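# Reseat the crooked part on the upright plate and reclamp

## Task

The part mounted on the vertical plate sits crooked under its clamp. Get it resting on both locating pins and touching the side stop, then clamp it once more so that the strap's heel rests on its step block and the cam lever is closed.

## Robot and tools

Robot: two seven-joint arms, left_arm and right_arm, each ending in a two-finger parallel gripper. Calibrated base positions in the scene frame: left_arm (+0.049, +0.425, 0) m, right_arm (+0.037, -0.433, 0) m, both facing almost exactly along +x. A two-camera stand is fixed to the floor behind the arms.

Scene frame: origin at table-top height, halfway between the two nominal bases. +x points out over the table, +z points up, and left_arm is on the +y side. Camera image left and right do not match the arm names. Printed hand positions and orientations can be a few centimetres off, worse at long reach.

Gripper axes: the fingers point along the gripper's +z and close along its y. end_effector_position is the spot between the pads when shut, about 2 cm short of the fingertips. Closing pushes the tips roughly 10 mm further along +z, mostly while the pads are still more than 40 mm apart.

Row layout (shared by execute_actions and move): one flat list of 14 numbers, each in [-1, 1]. Numbers 1-7 are left_arm: dx, dy, dz, rx, ry, rz, opening. Numbers 8-14 are the same seven for right_arm. Always send all 14, even when one arm stays still. dx..rz are offsets, not poses. They count from that arm's Hand target as it stood when the action or move began, and they run along that Hand target's own axes. Scale: 1.0 equals 0.6 m of translation or 180 degrees of rotation. rx, ry, rz together form one rotation vector. Opening is absolute, not an offset: +1 is fully open (0.084 m) and -1 is closed. Sending six zeros re-requests the current Hand target. A 0 in the opening slot closes halfway, so to leave a gripper alone, repeat its present opening command.

execute_actions(actions, cameras): actions is a list of actions. Each action is a list of up to 15 rows, one row per 1/30 s control step. If fewer than 15 rows are given, the last row is held for the remaining steps. Within one action, every row is measured from that action's starting Hand target; rows do not add up. The next action starts from the new Hand target, so repeating an offset moves the hand again. cameras lists camera names, ["all"], or []. An empty actions list returns the state and, by default, every image.

move(target, speed, blend, opening_speed, blocking, cameras): drives each gripper in a straight line. target is either one 14-number row or a list of up to 15 rows. Every row is an offset from the Hand targets at the start of the move, not from the previous row. speed is in m/s, 0.002 to 1, default 0.25; rotation is capped at twice that value in rad/s. Give one speed, or one per row. blend is in metres and rounds the corners between rows; the default 0 stops at each row. opening_speed is in units of the -1..1 scale per second, minimum 0.2. blocking=false returns after about 0.5 s while the move keeps running. Paths ignore obstacles and the other arm, and they are cut off after 10 s. Faster moves stray and lag more and strike harder. The result adds a "move:" line with the outcome (done, off_target, moving, held, fault) and any limits (paced means the commanded pose was clipped; held means a check blocked steps). Done means at rest within 3 mm and 2 degrees. Neither done nor off_target tells you whether anything is touching.

wait(seconds): 0 to 10 s; the arms keep their last commands, and a running move continues. stop(): brakes the running move. zoom_image(camera, region): region is [x0, y0, x1, y1] in pixels of that camera's newest image, at most 504 wide and 504 high. clear_fault(arm): releases a torque-fault stop on left_arm or right_arm. finished_scene(scene): ends the current scene, given its number as an integer; this is final, so call it only when the part is seated and clamped and will stay that way with the robot removed.

Cameras, all 896x504: cam_head_left, cam_head_right, cam_high, cam_low, cam_left_wrist, cam_right_wrist.

Results: each arm's Hand target (your last commanded pose after clipping; the next offsets start from it), end_effector_position in m, end_effector_quat_wxyz, and linear and angular velocities, all in the scene frame. Joint positions are in rad, and their last number is the measured finger gap in m. grip_measured is the finger gap on the -1..1 scale. Tool commands shows the current opening commands. Joint torques include the arm's own weight and are noisy and offset; positive means toward a larger joint value. "within noise" means the joints are still. Step readings list some intermediate positions. Wrist depth gives a 7x7 grid of distances in mm (172 to 3000) per wrist camera, rows from the top left separated by " / "; "-" means no valid value.

Control behaviour: each step, the commanded pose is clipped to within 70 mm and 16 degrees of the measured pose. A gripper often stops short of its target, and waiting does not close the gap; resend, or add the remaining distance as an offset. A large wrist turn can swing the elbow. To stop pushing against something, command the target back past where the gripper actually is.

Gripping: to hold something, command an opening well below grip_measured; a lower command squeezes harder, up to about 24 N per pad. Fast closes hit harder.

Things to avoid: parts falling or leaving the table, letting go of a moving part, slamming into the plate, pins or fixtures, hard pushes, and any contact or squeeze between the two arms. Closing one gripper on the other's fingers counts as arm-to-arm pressing. A torque fault stops an arm when contact torque reaches a joint limit (N m: waist 43.7, shoulder 43.8, upper arm roll 27.9, elbow 27.9, forearm roll 27.9, wrist pitch 15, wrist roll 15.7), or when a motor stays saturated or overloaded too long. Motors also heat up from holding loads, staying stretched out, or pushing at unreachable poses: a MOTOR HOT line appears at 65 °C, and at 80 °C the arm brakes for 30 s or longer. Any arm stop costs time.

Each tool is called after ">>>" as name(argument=value, ...) on one line, values as JSON.

## Session

>>> execute_actions(actions=[])

Scene clock: 0.00 s.
left_arm: end_effector_position=(+0.6315, +0.8567, +0.1788) grip_measured=+1.00 end_effector_quat_wxyz=(-0.166, +0.742, -0.491, +0.425) | right_arm: end_effector_position=(+0.2650, +0.2047, +0.2755) grip_measured=+1.00 end_effector_quat_wxyz=(-0.275, +0.629, +0.387, +0.615)
Joint positions: left_arm=[1.069 0.69 -0.363 1.633 -0.985 0.694 2.715 0.084] | right_arm=[0.965 0.274 0.324 1.103 -2.611 0.733 2.542 0.084]
Joint velocities: within noise
Joint torques (N m): no reading
Wrist depth (mm): cam_left_wrist=[842 931 1050 1186 515 436 374 / 854 953 1069 1188 486 417 354 / 874 963 1088 1184 453 380 335 / 881 976 1103 488 424 366 318 / 896 994 1116 472 398 340 303 / 908 1026 1116 443 375 323 286 / 922 1029 1139 407 350 307 275] | cam_right_wrist=[384 408 2664 2644 1991 1622 1332 / 2199 566 2585 2604 1979 1593 1307 / 2228 2372 720 2547 1979 1585 1305 / 2257 2220 813 2340 1940 1560 1290 / 2228 2199 2839 2317 1898 1539 1278 / 2333 2389 2923 2264 1799 1526 1271 / 659 701 755 801 861 1437 1257]
Hand target: left_arm +0.6315, +0.8567, +0.1788; -0.166, +0.742, -0.491, +0.425 | right_arm +0.2650, +0.2047, +0.2755; -0.275, +0.629, +0.387, +0.615
Tool commands: left_gripper/opening=+1.0 right_gripper/opening=+1.0

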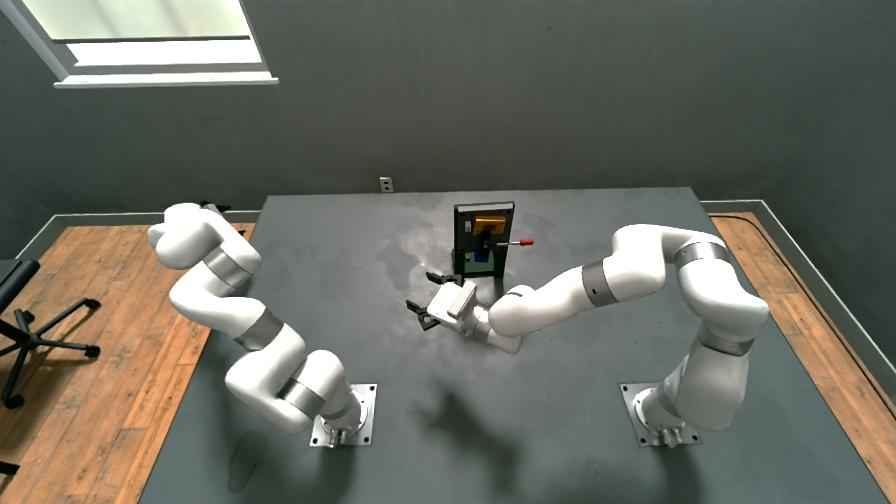

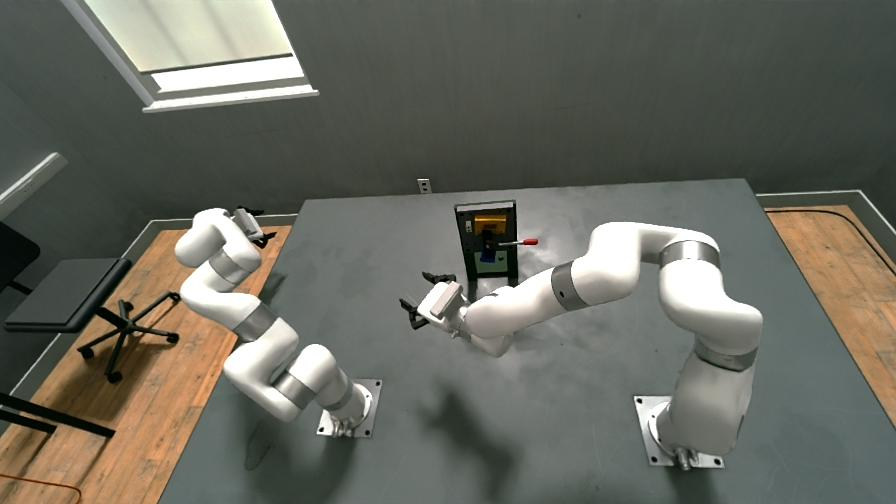

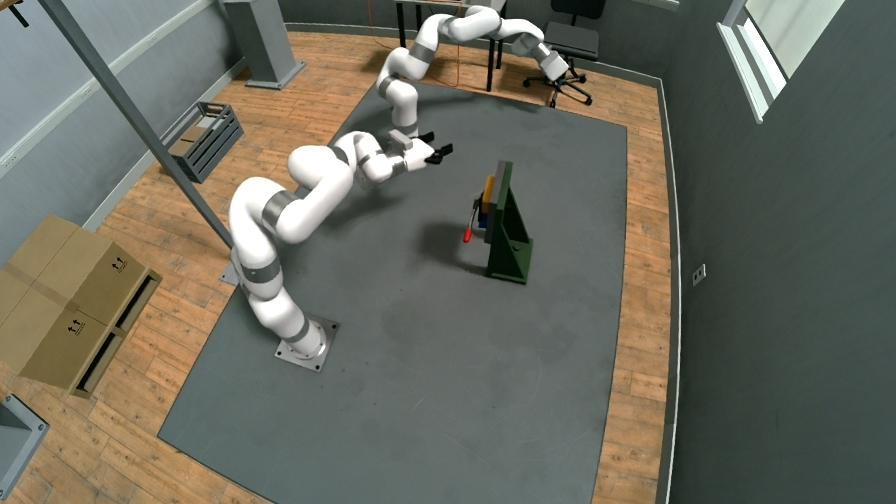

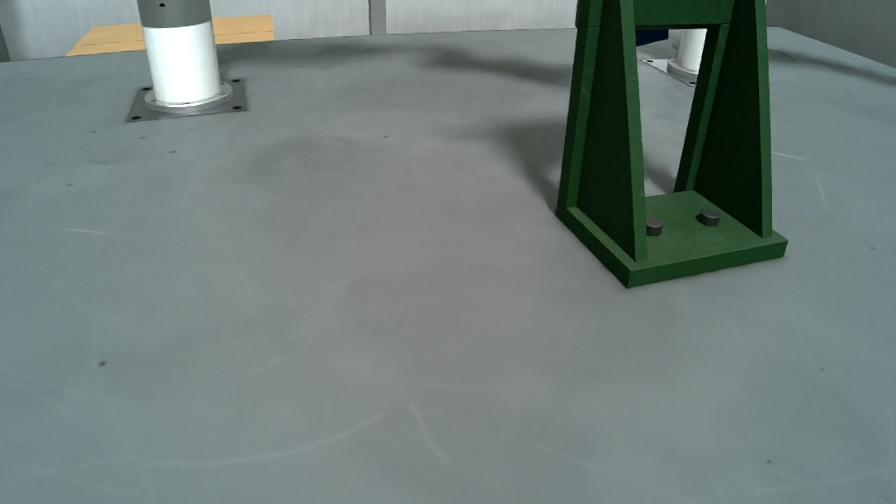

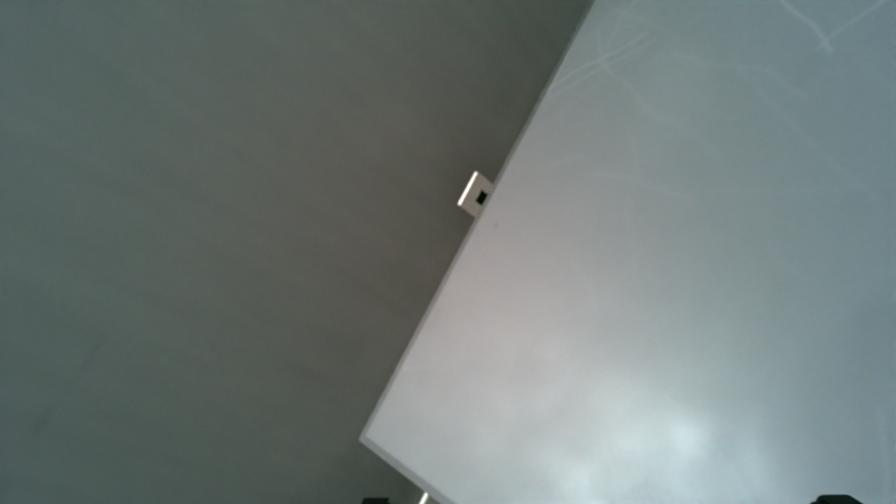

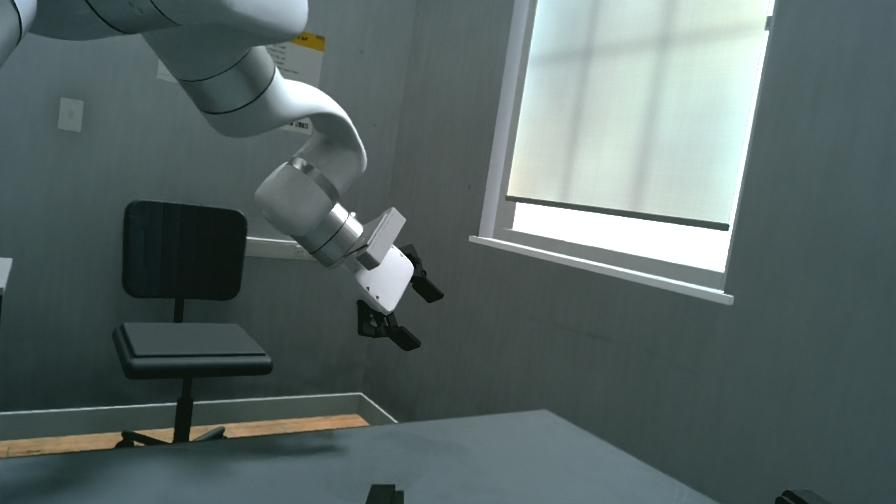

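>>> zoom_image(camera="cam_head_left", region=[430, 190, 560, 290])

>>> zoom_image(camera="cam_head_right", region=[430, 190, 560, 290])

>>> zoom_image(camera="cam_high", region=[430, 145, 560, 295])

Scaled by 3.877 from the camera's 896x504 image, which has a finer 1280x720 frame.

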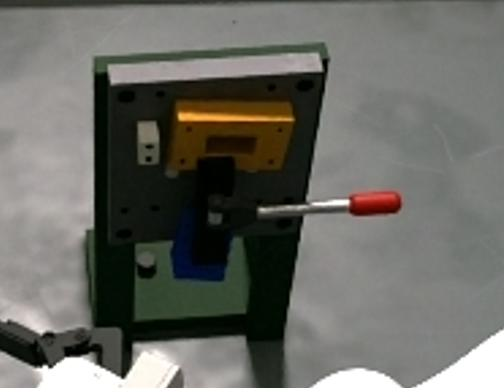

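Scaled by 3.877 from the camera's 896x504 image, which has a finer 1280x720 frame.

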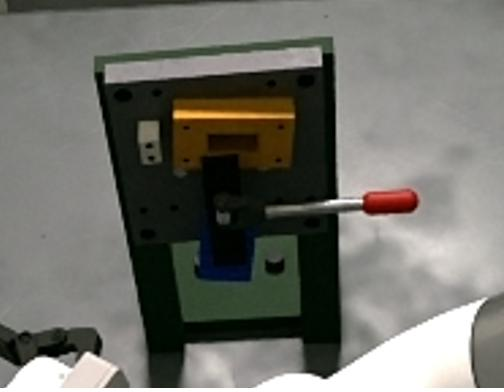

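Scaled by 3.360 from the camera's 896x504 image, which has a finer 1280x720 frame.

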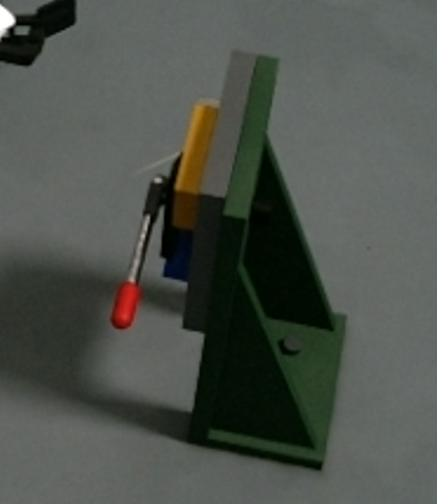

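>>> move(target=[0,0,0,0,0,0,1,0.1608,0.1752,-0.2865,-0.3108,0.0066,0.0526,1], cameras=["cam_head_left","cam_head_right","cam_right_wrist"])

Scene clock: 42.43 s.
left_arm: end_effector_position=(+0.6315, +0.8567, +0.1788) grip_measured=+1.00 end_effector_quat_wxyz=(-0.166, +0.742, -0.491, +0.425) | right_arm: end_effector_position=(+0.2502, +0.0200, +0.4003) grip_measured=+1.00 end_effector_quat_wxyz=(+0.000, +0.707, +0.000, +0.707)
Joint positions: left_arm=[1.069 0.69 -0.363 1.633 -0.985 0.694 2.715 0.084] | right_arm=[1.164 0.028 0.476 1.033 -1.525 1.665 2.136 0.084]
Joint torques (N m): left_arm=[-0.19 -28.04 -4.39 21.92 0.12 -0.83 0.13] | right_arm=[5 -17.05 4.95 19.89 1.41 1.48 -1.76]
Wrist depth (mm): cam_left_wrist=[842 932 1050 1186 513 436 374 / 852 949 1069 1194 486 416 354 / 870 954 1088 1176 454 381 334 / 879 980 1100 489 424 365 318 / 897 994 1117 470 399 340 302 / 906 1022 1108 443 375 324 286 / 922 1029 1143 407 350 308 275] | cam_right_wrist=[1437 1437 1437 1434 1425 1446 1462 / 1443 1437 1434 1422 1437 1434 1431 / 1452 1417 1431 1437 1434 1425 1431 / 1440 1434 1443 1443 1437 1440 1422 / 1425 1437 1437 1428 1417 1437 1425 / 1452 1443 1422 1440 1443 1440 1425 / 1431 1452 1434 351 354 1434 1434]
Hand target: left_arm +0.6315, +0.8567, +0.1788; -0.166, +0.742, -0.491, +0.425 | right_arm +0.2501, +0.0200, +0.4003; +0.000, +0.707, +0.000, +0.707
Off the commanded pose: left_arm 0.000 m, 0 deg | right_arm 0.000 m, 0 deg.
move: done
Images, in order (width x height): cam_head_left 896x504, cam_head_right 896x504, cam_right_wrist 896x504.

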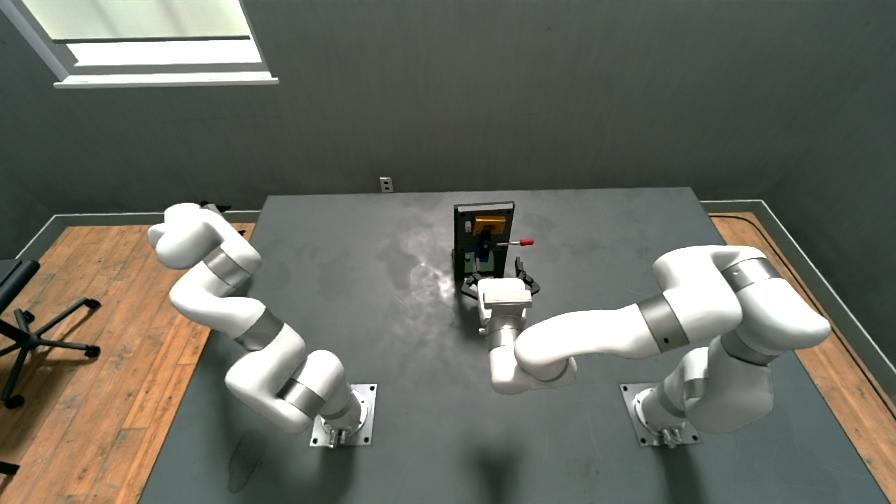

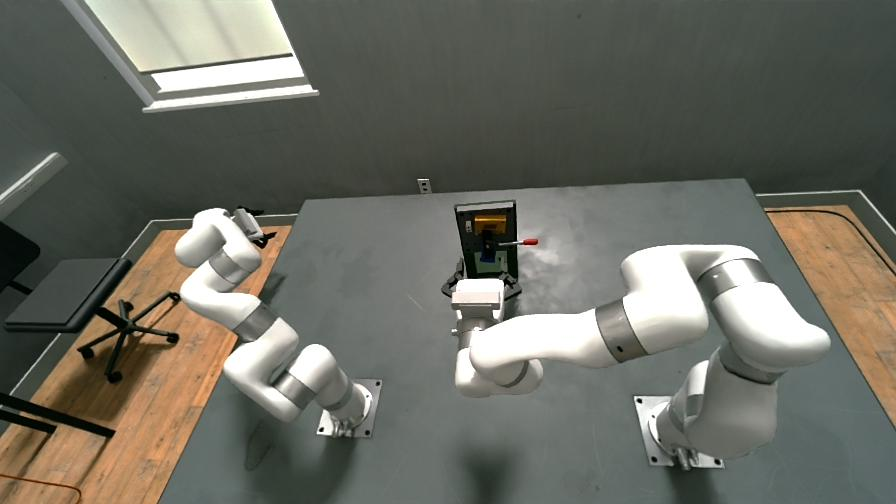

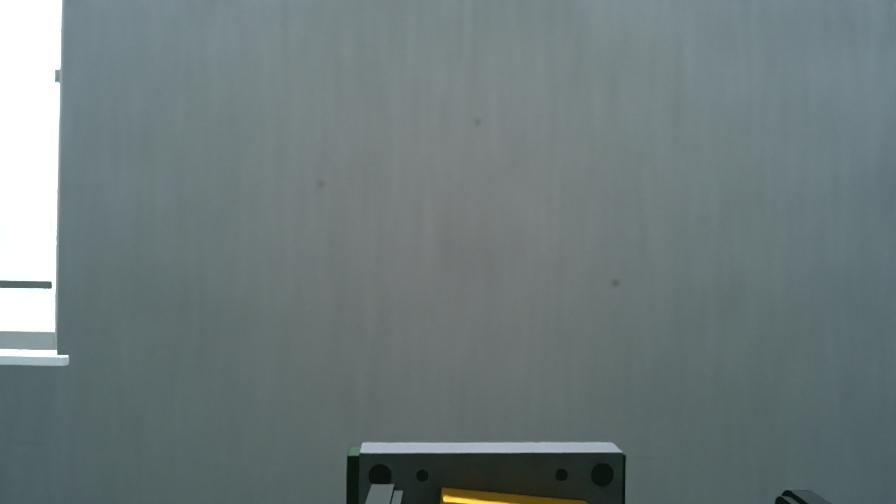

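>>> move(target=[0,0,0,0,0,0,1,-0.28,0.04,-0.08,0,0,0,1], cameras=["cam_right_wrist"])

>>> zoom_image(camera="cam_right_wrist", region=[270, 60, 650, 460])

Scene clock: 49.03 s.
left_arm: end_effector_position=(+0.6315, +0.8567, +0.1788) grip_measured=+1.00 end_effector_quat_wxyz=(-0.166, +0.742, -0.491, +0.425) | right_arm: end_effector_position=(+0.2020, -0.0040, +0.2324) grip_measured=+1.00 end_effector_quat_wxyz=(+0.000, +0.707, +0.000, +0.707)
Joint positions: left_arm=[1.069 0.69 -0.363 1.633 -0.985 0.694 2.715 0.084] | right_arm=[1.268 0.34 0.525 0.912 -1.473 1.839 2.56 0.084]
Joint torques (N m): left_arm=[-0.13 -28.04 -4.41 21.94 0.22 -0.81 0.11] | right_arm=[5 -21.22 -1.49 15.86 1.78 1.92 1.31]
Wrist depth (mm): cam_left_wrist=[844 934 1046 1188 516 437 375 / 855 953 1076 1190 486 415 354 / 865 959 1084 1182 454 380 334 / 878 974 1101 489 424 365 318 / 897 992 1119 471 399 340 303 / 912 1022 1119 442 374 323 286 / 924 1031 1141 407 349 308 275] | cam_right_wrist=[1499 1503 1480 1490 1477 1483 1483 / 1499 1483 1503 1487 1493 1496 1480 / 1483 1496 1493 401 1480 1480 1477 / 1487 1487 397 384 1506 1480 1477 / 1490 1496 398 398 403 1471 1493 / 1490 1471 399 397 1487 1480 1487 / 852 861 415 375 748 1483 1480]
Hand target: left_arm +0.6315, +0.8567, +0.1788; -0.166, +0.742, -0.491, +0.425 | right_arm +0.2020, -0.0040, +0.2324; +0.000, +0.707, +0.000, +0.707
Off the commanded pose: left_arm 0.000 m, 0 deg | right_arm 0.000 m, 0 deg.
move: done
Images, in order (width x height): cam_right_wrist 896x504.

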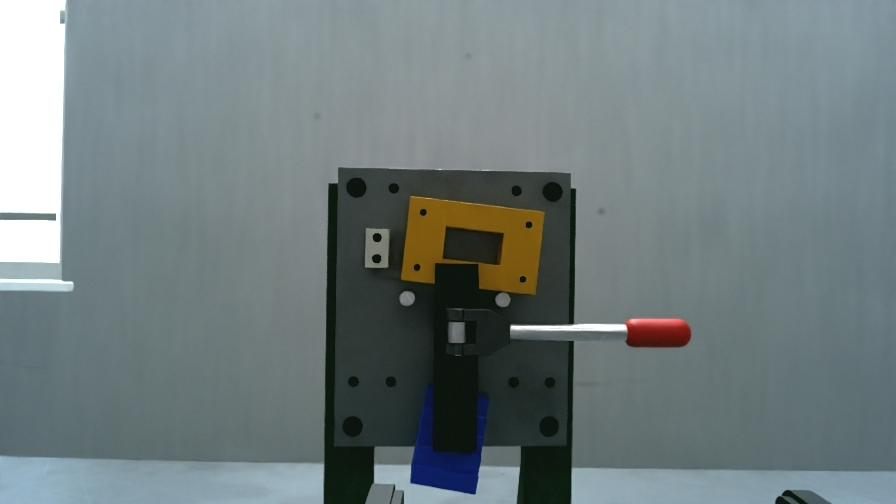

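Scaled by 1.260 from the camera's 896x504 image, which has a finer 1280x720 frame.

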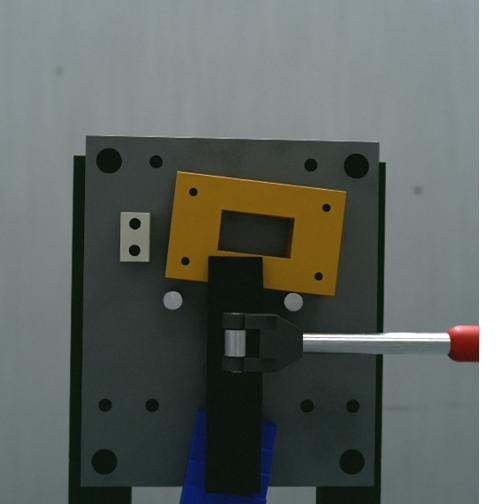

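>>> move(target=[0.6545,0.4055,-0.168,-0.2933,0.3392,-0.1184,1,0,0,0,0,0,0,1], cameras=["cam_left_wrist","cam_head_left","cam_high"])

Scene clock: 92.27 s.
left_arm: end_effector_position=(+0.4697, +0.4199, +0.2599) grip_measured=+1.00 end_effector_quat_wxyz=(+0.500, +0.500, -0.500, +0.499) | right_arm: end_effector_position=(+0.2020, -0.0040, +0.2324) grip_measured=+1.00 end_effector_quat_wxyz=(+0.000, +0.707, +0.000, +0.707)
Joint positions: left_arm=[1.111 0.447 -0.602 1.109 -0.994 1.773 2.397 0.084] | right_arm=[1.268 0.34 0.525 0.912 -1.473 1.839 2.56 0.084]
Joint torques (N m): left_arm=[-10.49 -14.96 -6.95 13.27 -5.72 3.26 -0.67] | right_arm=[4.85 -21.29 -0.53 15.81 1.53 0.74 0.29]
Wrist depth (mm): cam_left_wrist=[1833 2519 2538 2501 2501 2528 2483 / 1847 2528 2510 2510 2474 2510 710 / 1852 2528 2483 2501 2519 2519 904 / 1842 2510 2538 471 2483 2492 932 / 1828 2519 2492 450 2510 2519 919 / 1828 2465 2510 452 1437 1262 958 / 1862 1020 1017 451 1013 992 957] | cam_right_wrist=[1487 1490 1496 1483 1468 1483 1462 / 1480 1499 1496 1483 1483 1480 1480 / 1490 1496 1480 400 1477 1480 1493 / 1483 1490 396 385 1496 1465 1499 / 1487 1493 397 399 405 1471 1490 / 1496 1483 397 397 1474 1487 1474 / 855 856 415 376 754 1462 1480]
Hand target: left_arm +0.4697, +0.4198, +0.2599; +0.500, +0.500, -0.500, +0.499 | right_arm +0.2020, -0.0040, +0.2324; +0.000, +0.707, +0.000, +0.707
Off the commanded pose: left_arm 0.000 m, 0 deg | right_arm 0.000 m, 0 deg.
move: done
Images, in order (width x height): cam_head_left 896x504, cam_high 896x504, cam_left_wrist 896x504.

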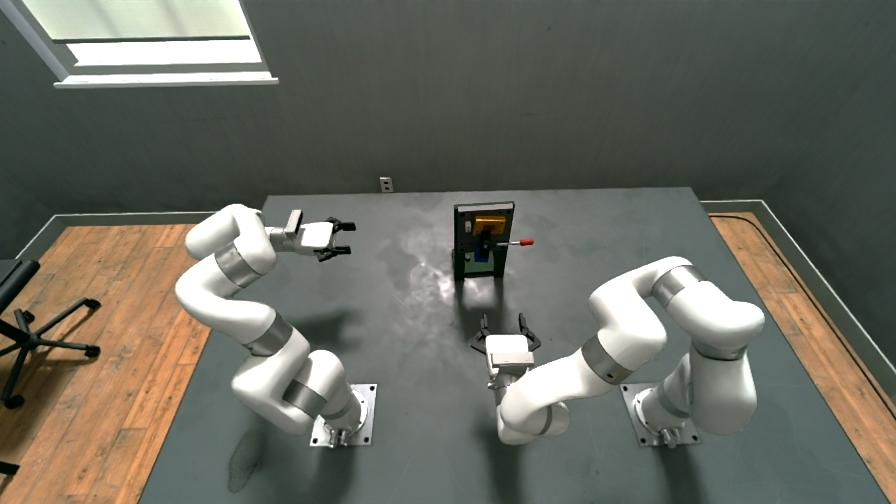

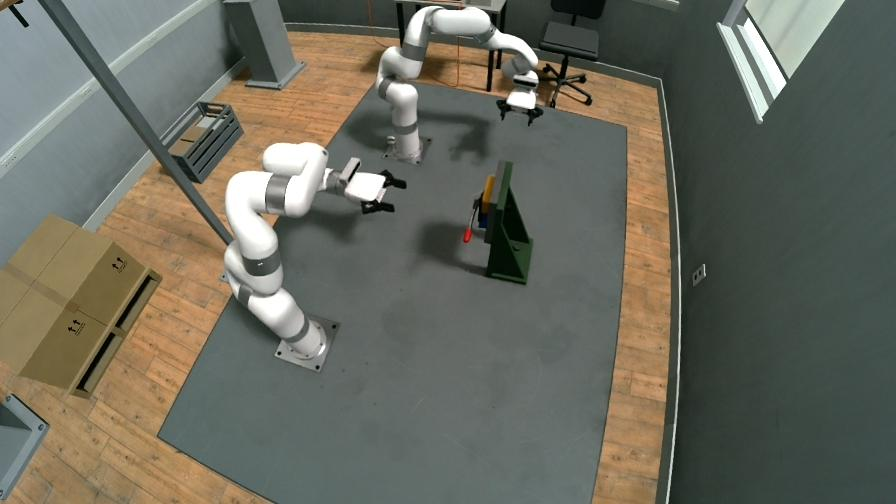

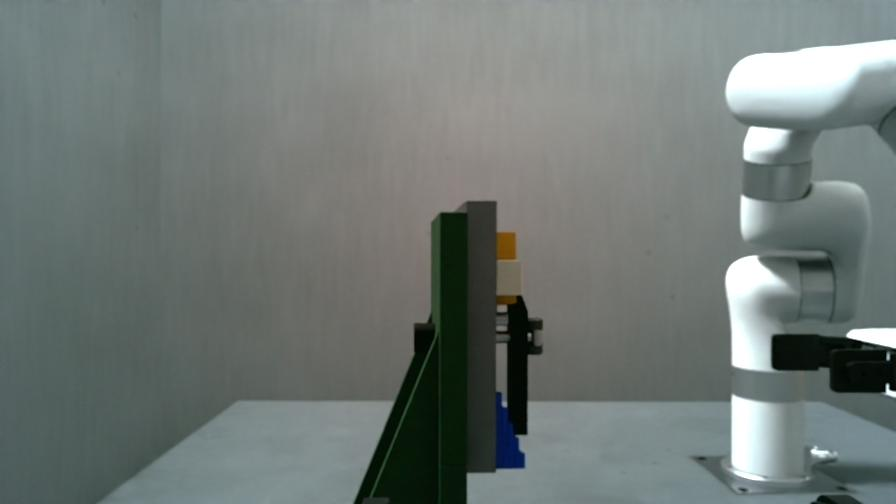

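>>> zoom_image(camera="cam_left_wrist", region=[420, 190, 600, 490])

Scaled by 1.680 from the camera's 896x504 image, which has a finer 1280x720 frame.

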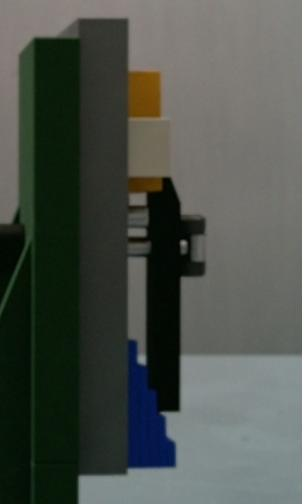

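>>> move(target=[0,0,0,0,0,0,1,-0.12,0.0,0.15,0,0,0,1], cameras=["cam_right_wrist"])

>>> zoom_image(camera="cam_right_wrist", region=[320, 20, 660, 440])

Scene clock: 108.97 s.
left_arm: end_effector_position=(+0.4697, +0.4198, +0.2599) grip_measured=+1.00 end_effector_quat_wxyz=(+0.500, +0.500, -0.500, +0.499) | right_arm: end_effector_position=(+0.2919, -0.0040, +0.1603) grip_measured=+1.00 end_effector_quat_wxyz=(+0.000, +0.707, +0.000, +0.707)
Joint positions: left_arm=[1.111 0.447 -0.602 1.109 -0.994 1.773 2.397 0.084] | right_arm=[1.159 0.502 0.394 0.911 -1.675 1.726 2.689 0.084]
Joint torques (N m): left_arm=[-10.19 -15.01 -6.94 13.14 -5.69 3.2 0.38] | right_arm=[-5.01 -25.06 -1.36 14.07 -3.76 0.38 1.4]
Wrist depth (mm): cam_left_wrist=[1842 2457 2501 2538 2510 2492 2501 / 1842 2465 2492 2483 2528 792 668 / 1823 2501 2510 2519 2492 2465 669 / 1857 2483 2510 472 2510 2501 900 / 1828 2501 2538 449 2519 2483 956 / 1857 2519 2492 448 1437 1452 948 / 1847 1010 1014 450 1013 512 510] | cam_right_wrist=[1388 1388 308 309 314 1388 1391 / 1388 1400 307 289 314 1394 1417 / 1402 1405 307 277 313 1397 1380 / 1391 1394 307 279 313 1397 1383 / 1388 1388 307 278 313 1402 1394 / 1408 1405 326 285 334 1391 1380 / 649 654 425 665 334 681 689]
Hand target: left_arm +0.4697, +0.4198, +0.2599; +0.500, +0.500, -0.500, +0.499 | right_arm +0.2919, -0.0040, +0.1603; +0.000, +0.707, +0.000, +0.707
Off the commanded pose: left_arm 0.000 m, 0 deg | right_arm 0.000 m, 0 deg.
move: done
Images, in order (width x height): cam_right_wrist 896x504.

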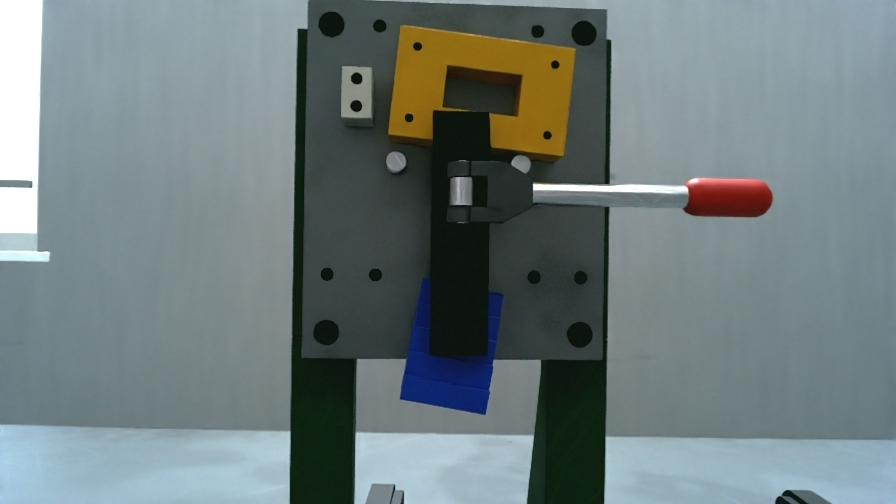

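Scaled by 1.200 from the camera's 896x504 image, which has a finer 1280x720 frame.

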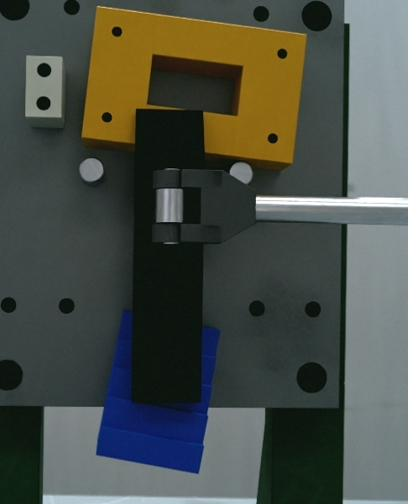

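>>> move(target=[[0,0,0,0,0,0,1,0.3333,0.143,-0.07,-0.385,-0.385,0.385,1],[0,0,0,0,0,0,1,0.4,0.143,0.18,-0.385,-0.385,0.385,1]], blend=0.03, cameras=["cam_left_wrist","cam_right_wrist","cam_head_right"])

Scene clock: 184.67 s.
left_arm: end_effector_position=(+0.4697, +0.4198, +0.2599) grip_measured=+1.00 end_effector_quat_wxyz=(+0.500, +0.500, -0.500, +0.499) | right_arm: end_effector_position=(+0.4002, -0.0897, +0.4002) grip_measured=+1.00 end_effector_quat_wxyz=(+0.000, +0.707, -0.707, +0.000)
Joint positions: left_arm=[1.111 0.447 -0.602 1.109 -0.994 1.773 2.397 0.084] | right_arm=[0.66 0.121 0.069 1.759 -0.007 1.639 2.334 0.084]
Joint torques (N m): left_arm=[-8.55 -15.18 -6.11 13.22 -5.46 3.06 0.39] | right_arm=[-5.41 -21.79 -3.96 20 -2.93 -0.34 -1.49]
Wrist depth (mm): cam_left_wrist=[1818 2483 2519 2492 617 892 2510 / 1847 2528 2510 2501 640 941 2474 / 1842 2538 2492 2547 2501 2528 2528 / 1838 2483 2528 471 2510 2492 915 / 1838 2510 2474 451 2510 2510 958 / 1833 2501 2538 452 1446 1273 1273 / 1828 1013 1013 451 1019 997 958] | cam_right_wrist=[537 537 537 536 534 532 531 / 537 536 535 536 532 532 533 / 537 536 535 534 533 533 533 / 537 534 535 533 534 531 531 / 534 533 535 532 532 532 530 / 535 533 464 534 533 531 533 / 537 533 300 535 535 530 530]
Hand target: left_arm +0.4697, +0.4198, +0.2599; +0.500, +0.500, -0.500, +0.499 | right_arm +0.4002, -0.0897, +0.4002; +0.000, +0.707, -0.707, +0.000
Off the commanded pose: left_arm 0.000 m, 0 deg | right_arm 0.000 m, 0 deg.
move: done
Images, in order (width x height): cam_head_right 896x504, cam_left_wrist 896x504, cam_right_wrist 896x504.

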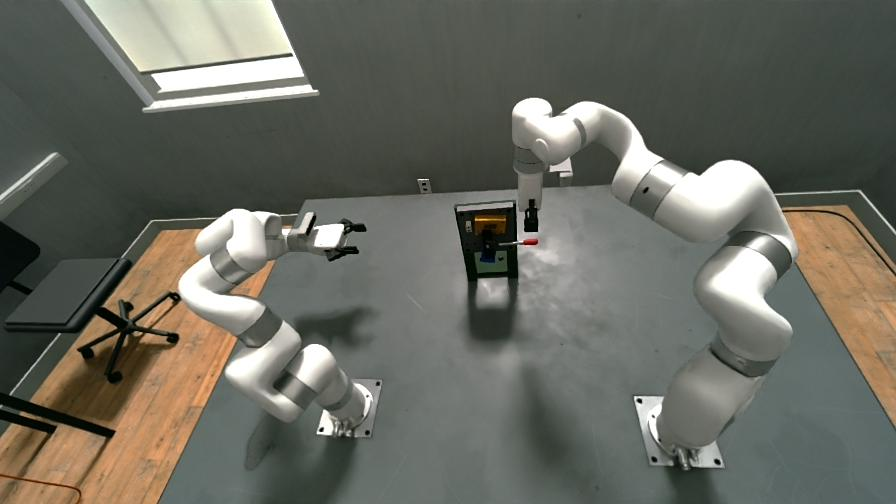

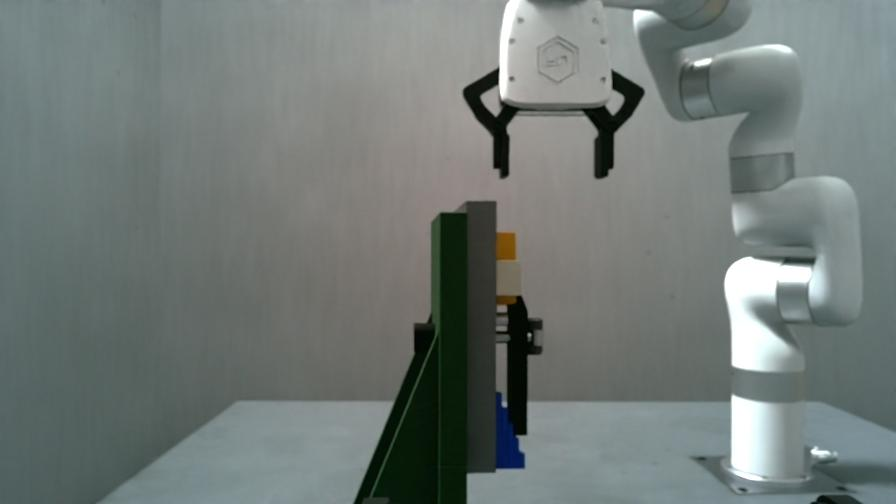

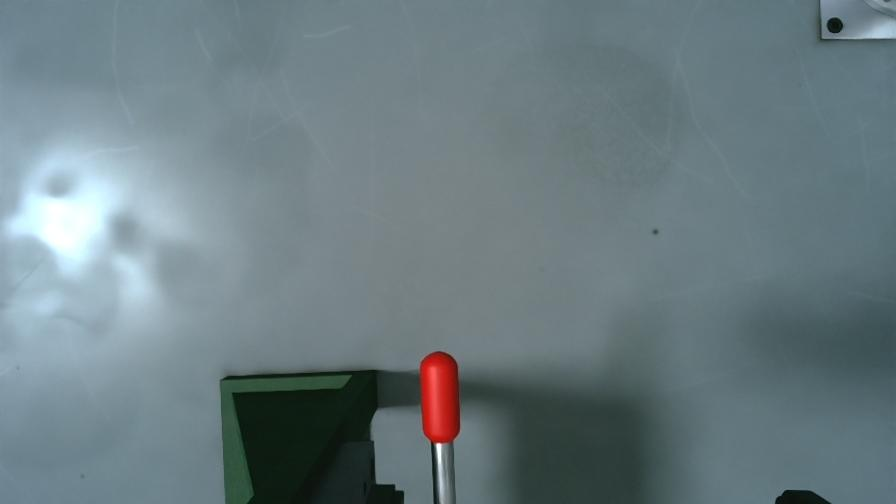

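>>> move(target=[-0.0167,0.3667,0.2833,-0.0081,0.6512,-0.6598,1,0.0055,-0.0605,0.24,0,0,0,0.3], cameras=["cam_left_wrist","cam_right_wrist","cam_head_left"])

Scene clock: 226.30 s.
left_arm: end_effector_position=(+0.3264, +0.3092, +0.2536) grip_measured=+1.00 end_effector_quat_wxyz=(+0.869, +0.292, +0.280, +0.283) | right_arm: end_effector_position=(+0.4248, -0.0920, +0.3019) grip_measured=+0.29 end_effector_quat_wxyz=(+0.000, +0.707, -0.707, +0.000)
Joint positions: left_arm=[1.163 0.871 -0.489 0.15 -1.476 1.982 1.932 0.084] | right_arm=[0.638 0.129 0.052 1.484 -0.006 1.357 2.297 0.056]
Joint torques (N m): left_arm=[10.19 -12.85 -7.11 -5.12 5.73 3.69 -0.15] | right_arm=[-5.67 -23.47 -4.36 16.15 -2.95 -1.89 -1.67]
Wrist depth (mm): cam_left_wrist=[1192 1262 1345 1468 1574 1719 1838 / 1257 1356 1487 1589 1728 1872 2056 / 1372 1477 1634 1763 1957 2112 2220 / 1487 1607 1776 1957 2151 2364 2228 / 1645 1799 1957 2158 2448 2389 2165 / 311 1962 2213 2519 2624 2333 2056 / 293 335 2575 2851 2547 2257 2044] | cam_right_wrist=[437 437 437 434 434 434 433 / 437 436 435 436 434 434 433 / 435 436 435 433 434 434 433 / 437 437 434 435 434 432 433 / 436 435 435 435 434 434 433 / 435 434 433 435 434 434 431 / 436 434 335 433 432 432 433]
Hand target: left_arm +0.3264, +0.3093, +0.2537; +0.869, +0.292, +0.280, +0.284 (not the last commanded pose) | right_arm +0.4248, -0.0920, +0.3018; +0.000, +0.707, -0.707, +0.000 (not the last commanded pose)
Off the commanded pose: left_arm 0.097 m, 58 deg | right_arm 0.047 m, 0 deg.
move: held (left_arm; a check stopped the path), off_target (right_arm; braked when a check withheld steps of left_arm); limits=held
pose unreachable (left arm): on one or more control steps of this call, first in action 0 (counted from 0), this arm could not follow its commanded pose, so it was not sent that pose on those steps. It may still have moved: this result reports where it is.
cause: moving toward the commanded pose would bring two parts of the arm too close to each other (its base and another part of the arm, with joints 1 (waist) to 6 (wrist pitch) between them, 11 mm apart when it was first held).
Images, in order (width x height): cam_head_left 896x504, cam_left_wrist 896x504, cam_right_wrist 896x504.

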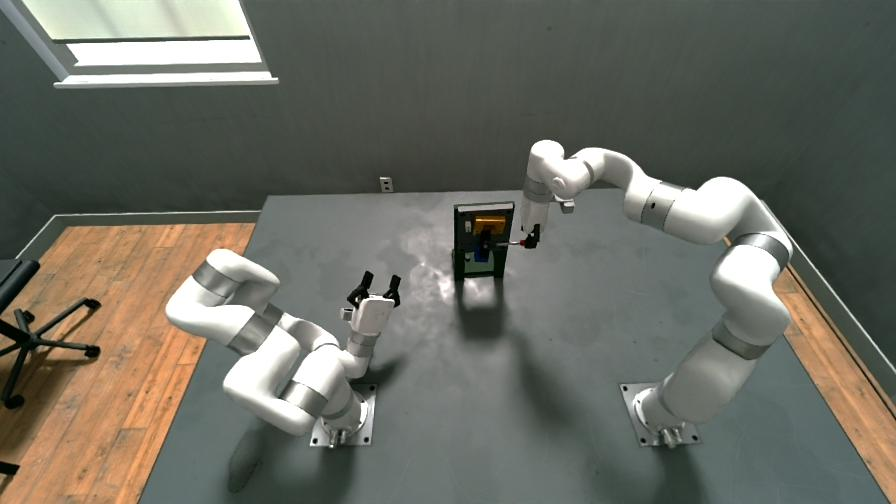

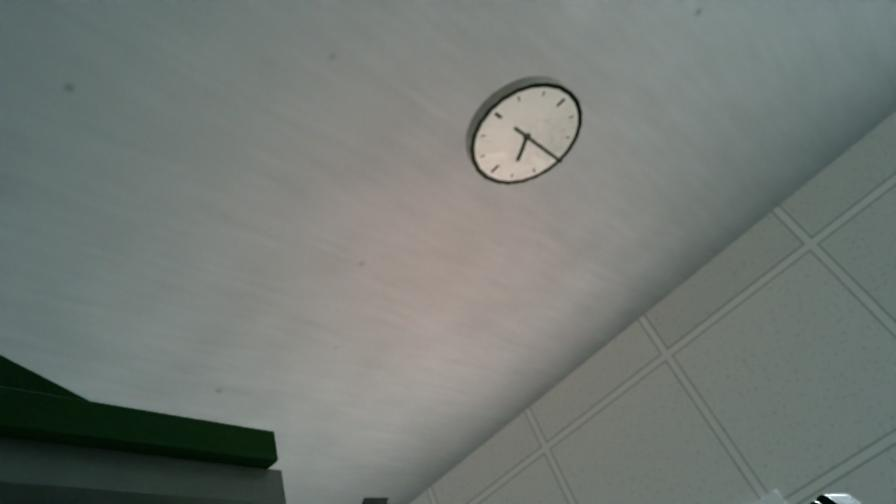

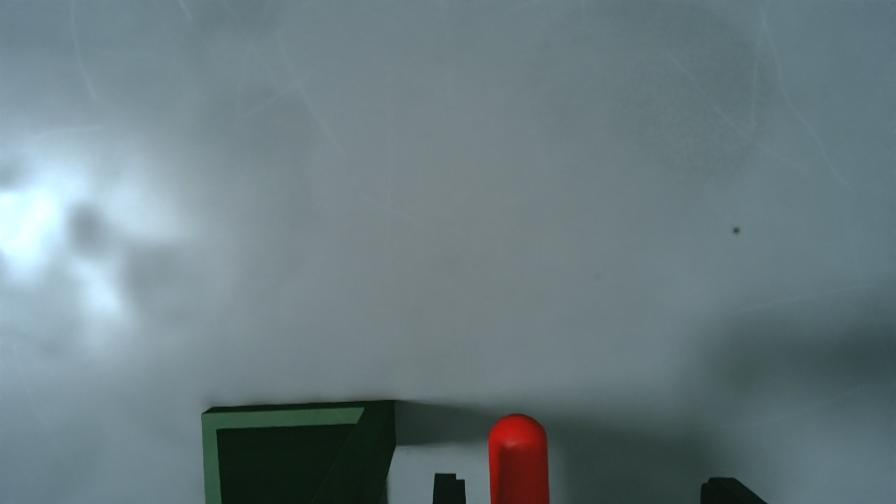

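>>> move(target=[-0.087,0,-0.0265,0.2309,0.0237,0.7404,1,0.0017,-0.0220,0.070,0,0,0,0.3], cameras=["cam_left_wrist","cam_right_wrist","cam_head_left"])

Scene clock: 273.83 s.
left_arm: end_effector_position=(+0.3240, +0.3077, +0.2539) grip_measured=+1.00 end_effector_quat_wxyz=(+0.844, +0.325, +0.268, +0.332) | right_arm: end_effector_position=(+0.4260, -0.0921, +0.2980) grip_measured=+0.29 end_effector_quat_wxyz=(+0.000, +0.707, -0.707, +0.000)
Joint positions: left_arm=[1.185 0.808 -0.494 0.111 -1.498 1.967 2.023 0.084] | right_arm=[0.637 0.132 0.051 1.477 -0.006 1.346 2.295 0.056]
Joint torques (N m): left_arm=[-10.42 -6.09 -2.73 -4.56 5.81 4.05 -0.54] | right_arm=[-5.35 -23.43 -4.34 16.26 -2.87 -1.92 -1.55]
Wrist depth (mm): cam_left_wrist=[1162 1237 1343 1455 1604 1749 1935 / 1237 1332 1462 1596 1758 1919 2145 / 1325 1428 1582 1745 1946 2158 2242 / 1431 1553 1711 1914 2185 2439 2199 / 1553 1715 1898 2112 2422 2422 2145 / 1653 1888 2106 2405 2644 2364 2074 / 299 343 2340 2727 2696 2309 2014] | cam_right_wrist=[433 433 433 431 431 431 431 / 433 431 431 431 431 429 430 / 433 431 431 431 430 429 430 / 431 431 431 429 429 429 429 / 432 432 430 431 430 428 429 / 433 430 430 429 430 429 429 / 432 432 333 430 430 427 429]
Hand target: left_arm +0.3240, +0.3077, +0.2540; +0.844, +0.325, +0.268, +0.332 (not the last commanded pose) | right_arm +0.4260, -0.0921, +0.2980; +0.000, +0.707, -0.707, +0.000 (not the last commanded pose)
Off the commanded pose: left_arm 0.052 m, 132 deg | right_arm 0.040 m, 0 deg.
move: held (left_arm; a check stopped the path), off_target (right_arm; braked when a check withheld steps of left_arm); limits=held
pose unreachable (left arm): on one or more control steps of this call, first in action 0 (counted from 0), this arm could not follow its commanded pose, so it was not sent that pose on those steps. It may still have moved: this result reports where it is.
cause: moving toward the commanded pose would bring two parts of the arm too close to each other (its base and another part of the arm, with joints 1 (waist) to 6 (wrist pitch) between them, 5 mm apart when it was first held).
Images, in order (width x height): cam_head_left 896x504, cam_left_wrist 896x504, cam_right_wrist 896x504.

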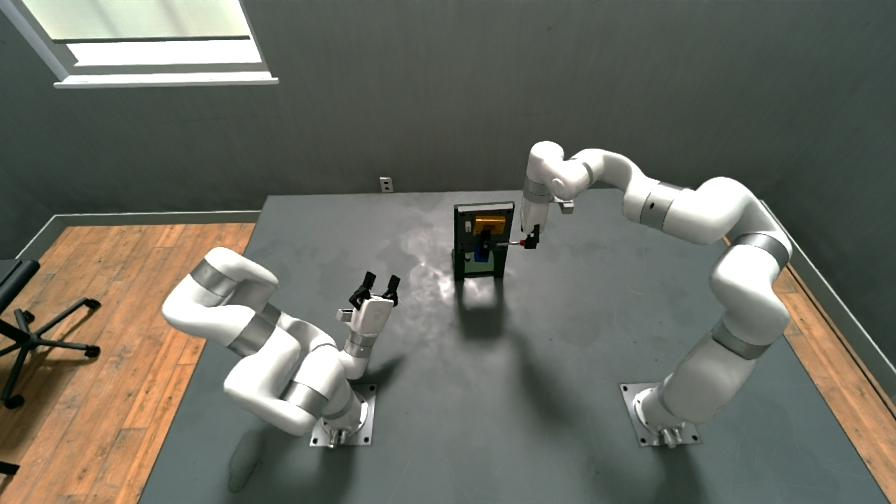

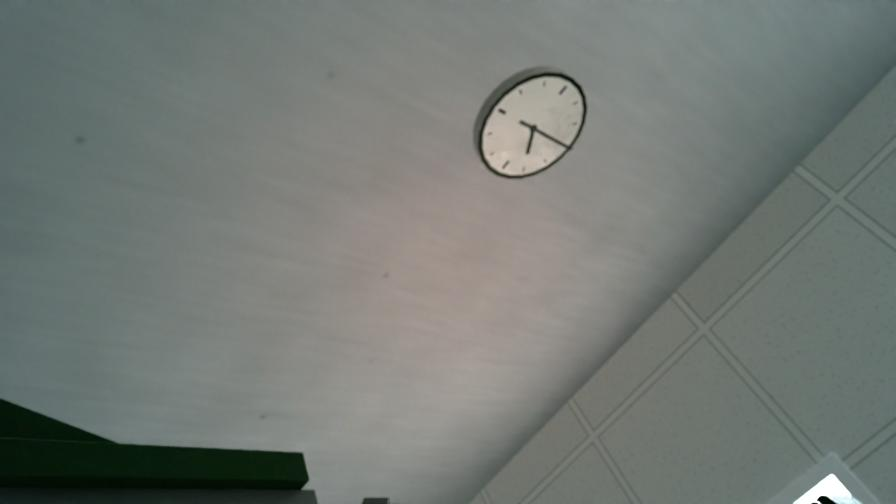

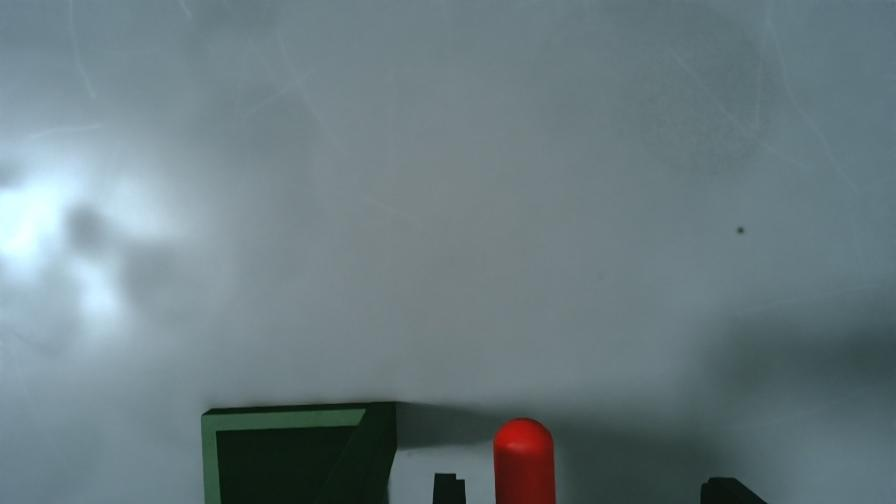

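>>> move(target=[0.2897,0.0195,0.1,-0.0297,-0.4101,0.4050,1,0.0015,-0.0183,0.0633,0,0,0,0.3], cameras=["cam_left_wrist","cam_right_wrist"])

Scene clock: 297.03 s.
left_arm: end_effector_position=(+0.4701, +0.4198, +0.2601) grip_measured=+1.00 end_effector_quat_wxyz=(+0.500, +0.500, -0.500, +0.500) | right_arm: end_effector_position=(+0.4370, -0.0930, +0.2600) grip_measured=+0.29 end_effector_quat_wxyz=(+0.000, +0.707, -0.707, +0.000)
Joint positions: left_arm=[1.106 0.445 -0.596 1.11 -0.996 1.775 2.398 0.084] | right_arm=[0.629 0.165 0.045 1.411 -0.007 1.247 2.28 0.056]
Joint torques (N m): left_arm=[-10.71 -21.38 -7.05 20.28 2.11 0.38 1] | right_arm=[-5.37 -24.84 -4.47 16.26 -2.96 -1.88 -1.47]
Wrist depth (mm): cam_left_wrist=[1838 2519 2501 2528 636 792 2510 / 1838 2483 2538 642 790 929 2501 / 1818 2501 2510 622 2528 2501 2501 / 1857 2474 2510 450 2465 2492 915 / 1833 2519 2528 450 2519 2501 956 / 1823 2483 2519 450 1458 1264 1276 / 1828 1013 1016 450 1022 1000 949] | cam_right_wrist=[396 394 393 392 393 391 392 / 395 393 393 393 393 392 391 / 394 393 393 392 392 392 392 / 395 393 392 393 392 391 391 / 393 393 392 393 392 391 390 / 393 392 392 393 392 390 390 / 392 392 340 391 391 392 390]
Hand target: left_arm +0.4701, +0.4198, +0.2601; +0.500, +0.500, -0.500, +0.500 | right_arm +0.4370, -0.0930, +0.2600; +0.000, +0.707, -0.707, +0.000
Off the commanded pose: left_arm 0.000 m, 0 deg | right_arm 0.000 m, 0 deg.
move: done
Images, in order (width x height): cam_left_wrist 896x504, cam_right_wrist 896x504.

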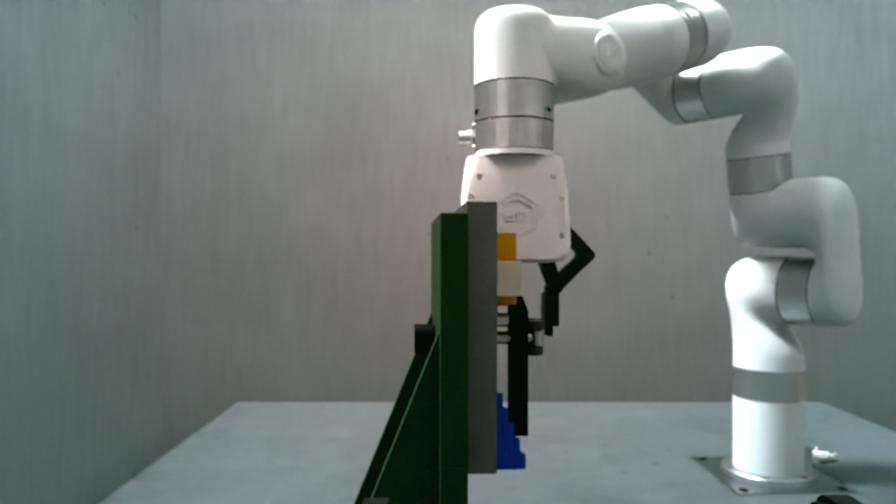

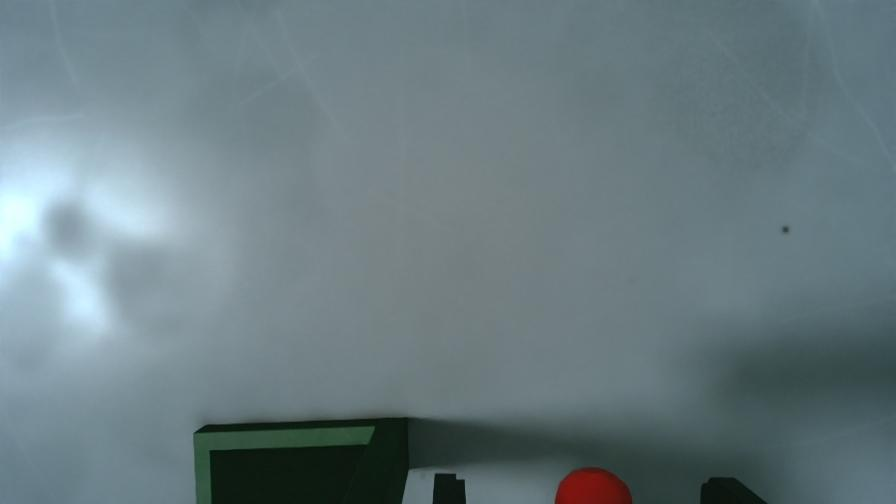

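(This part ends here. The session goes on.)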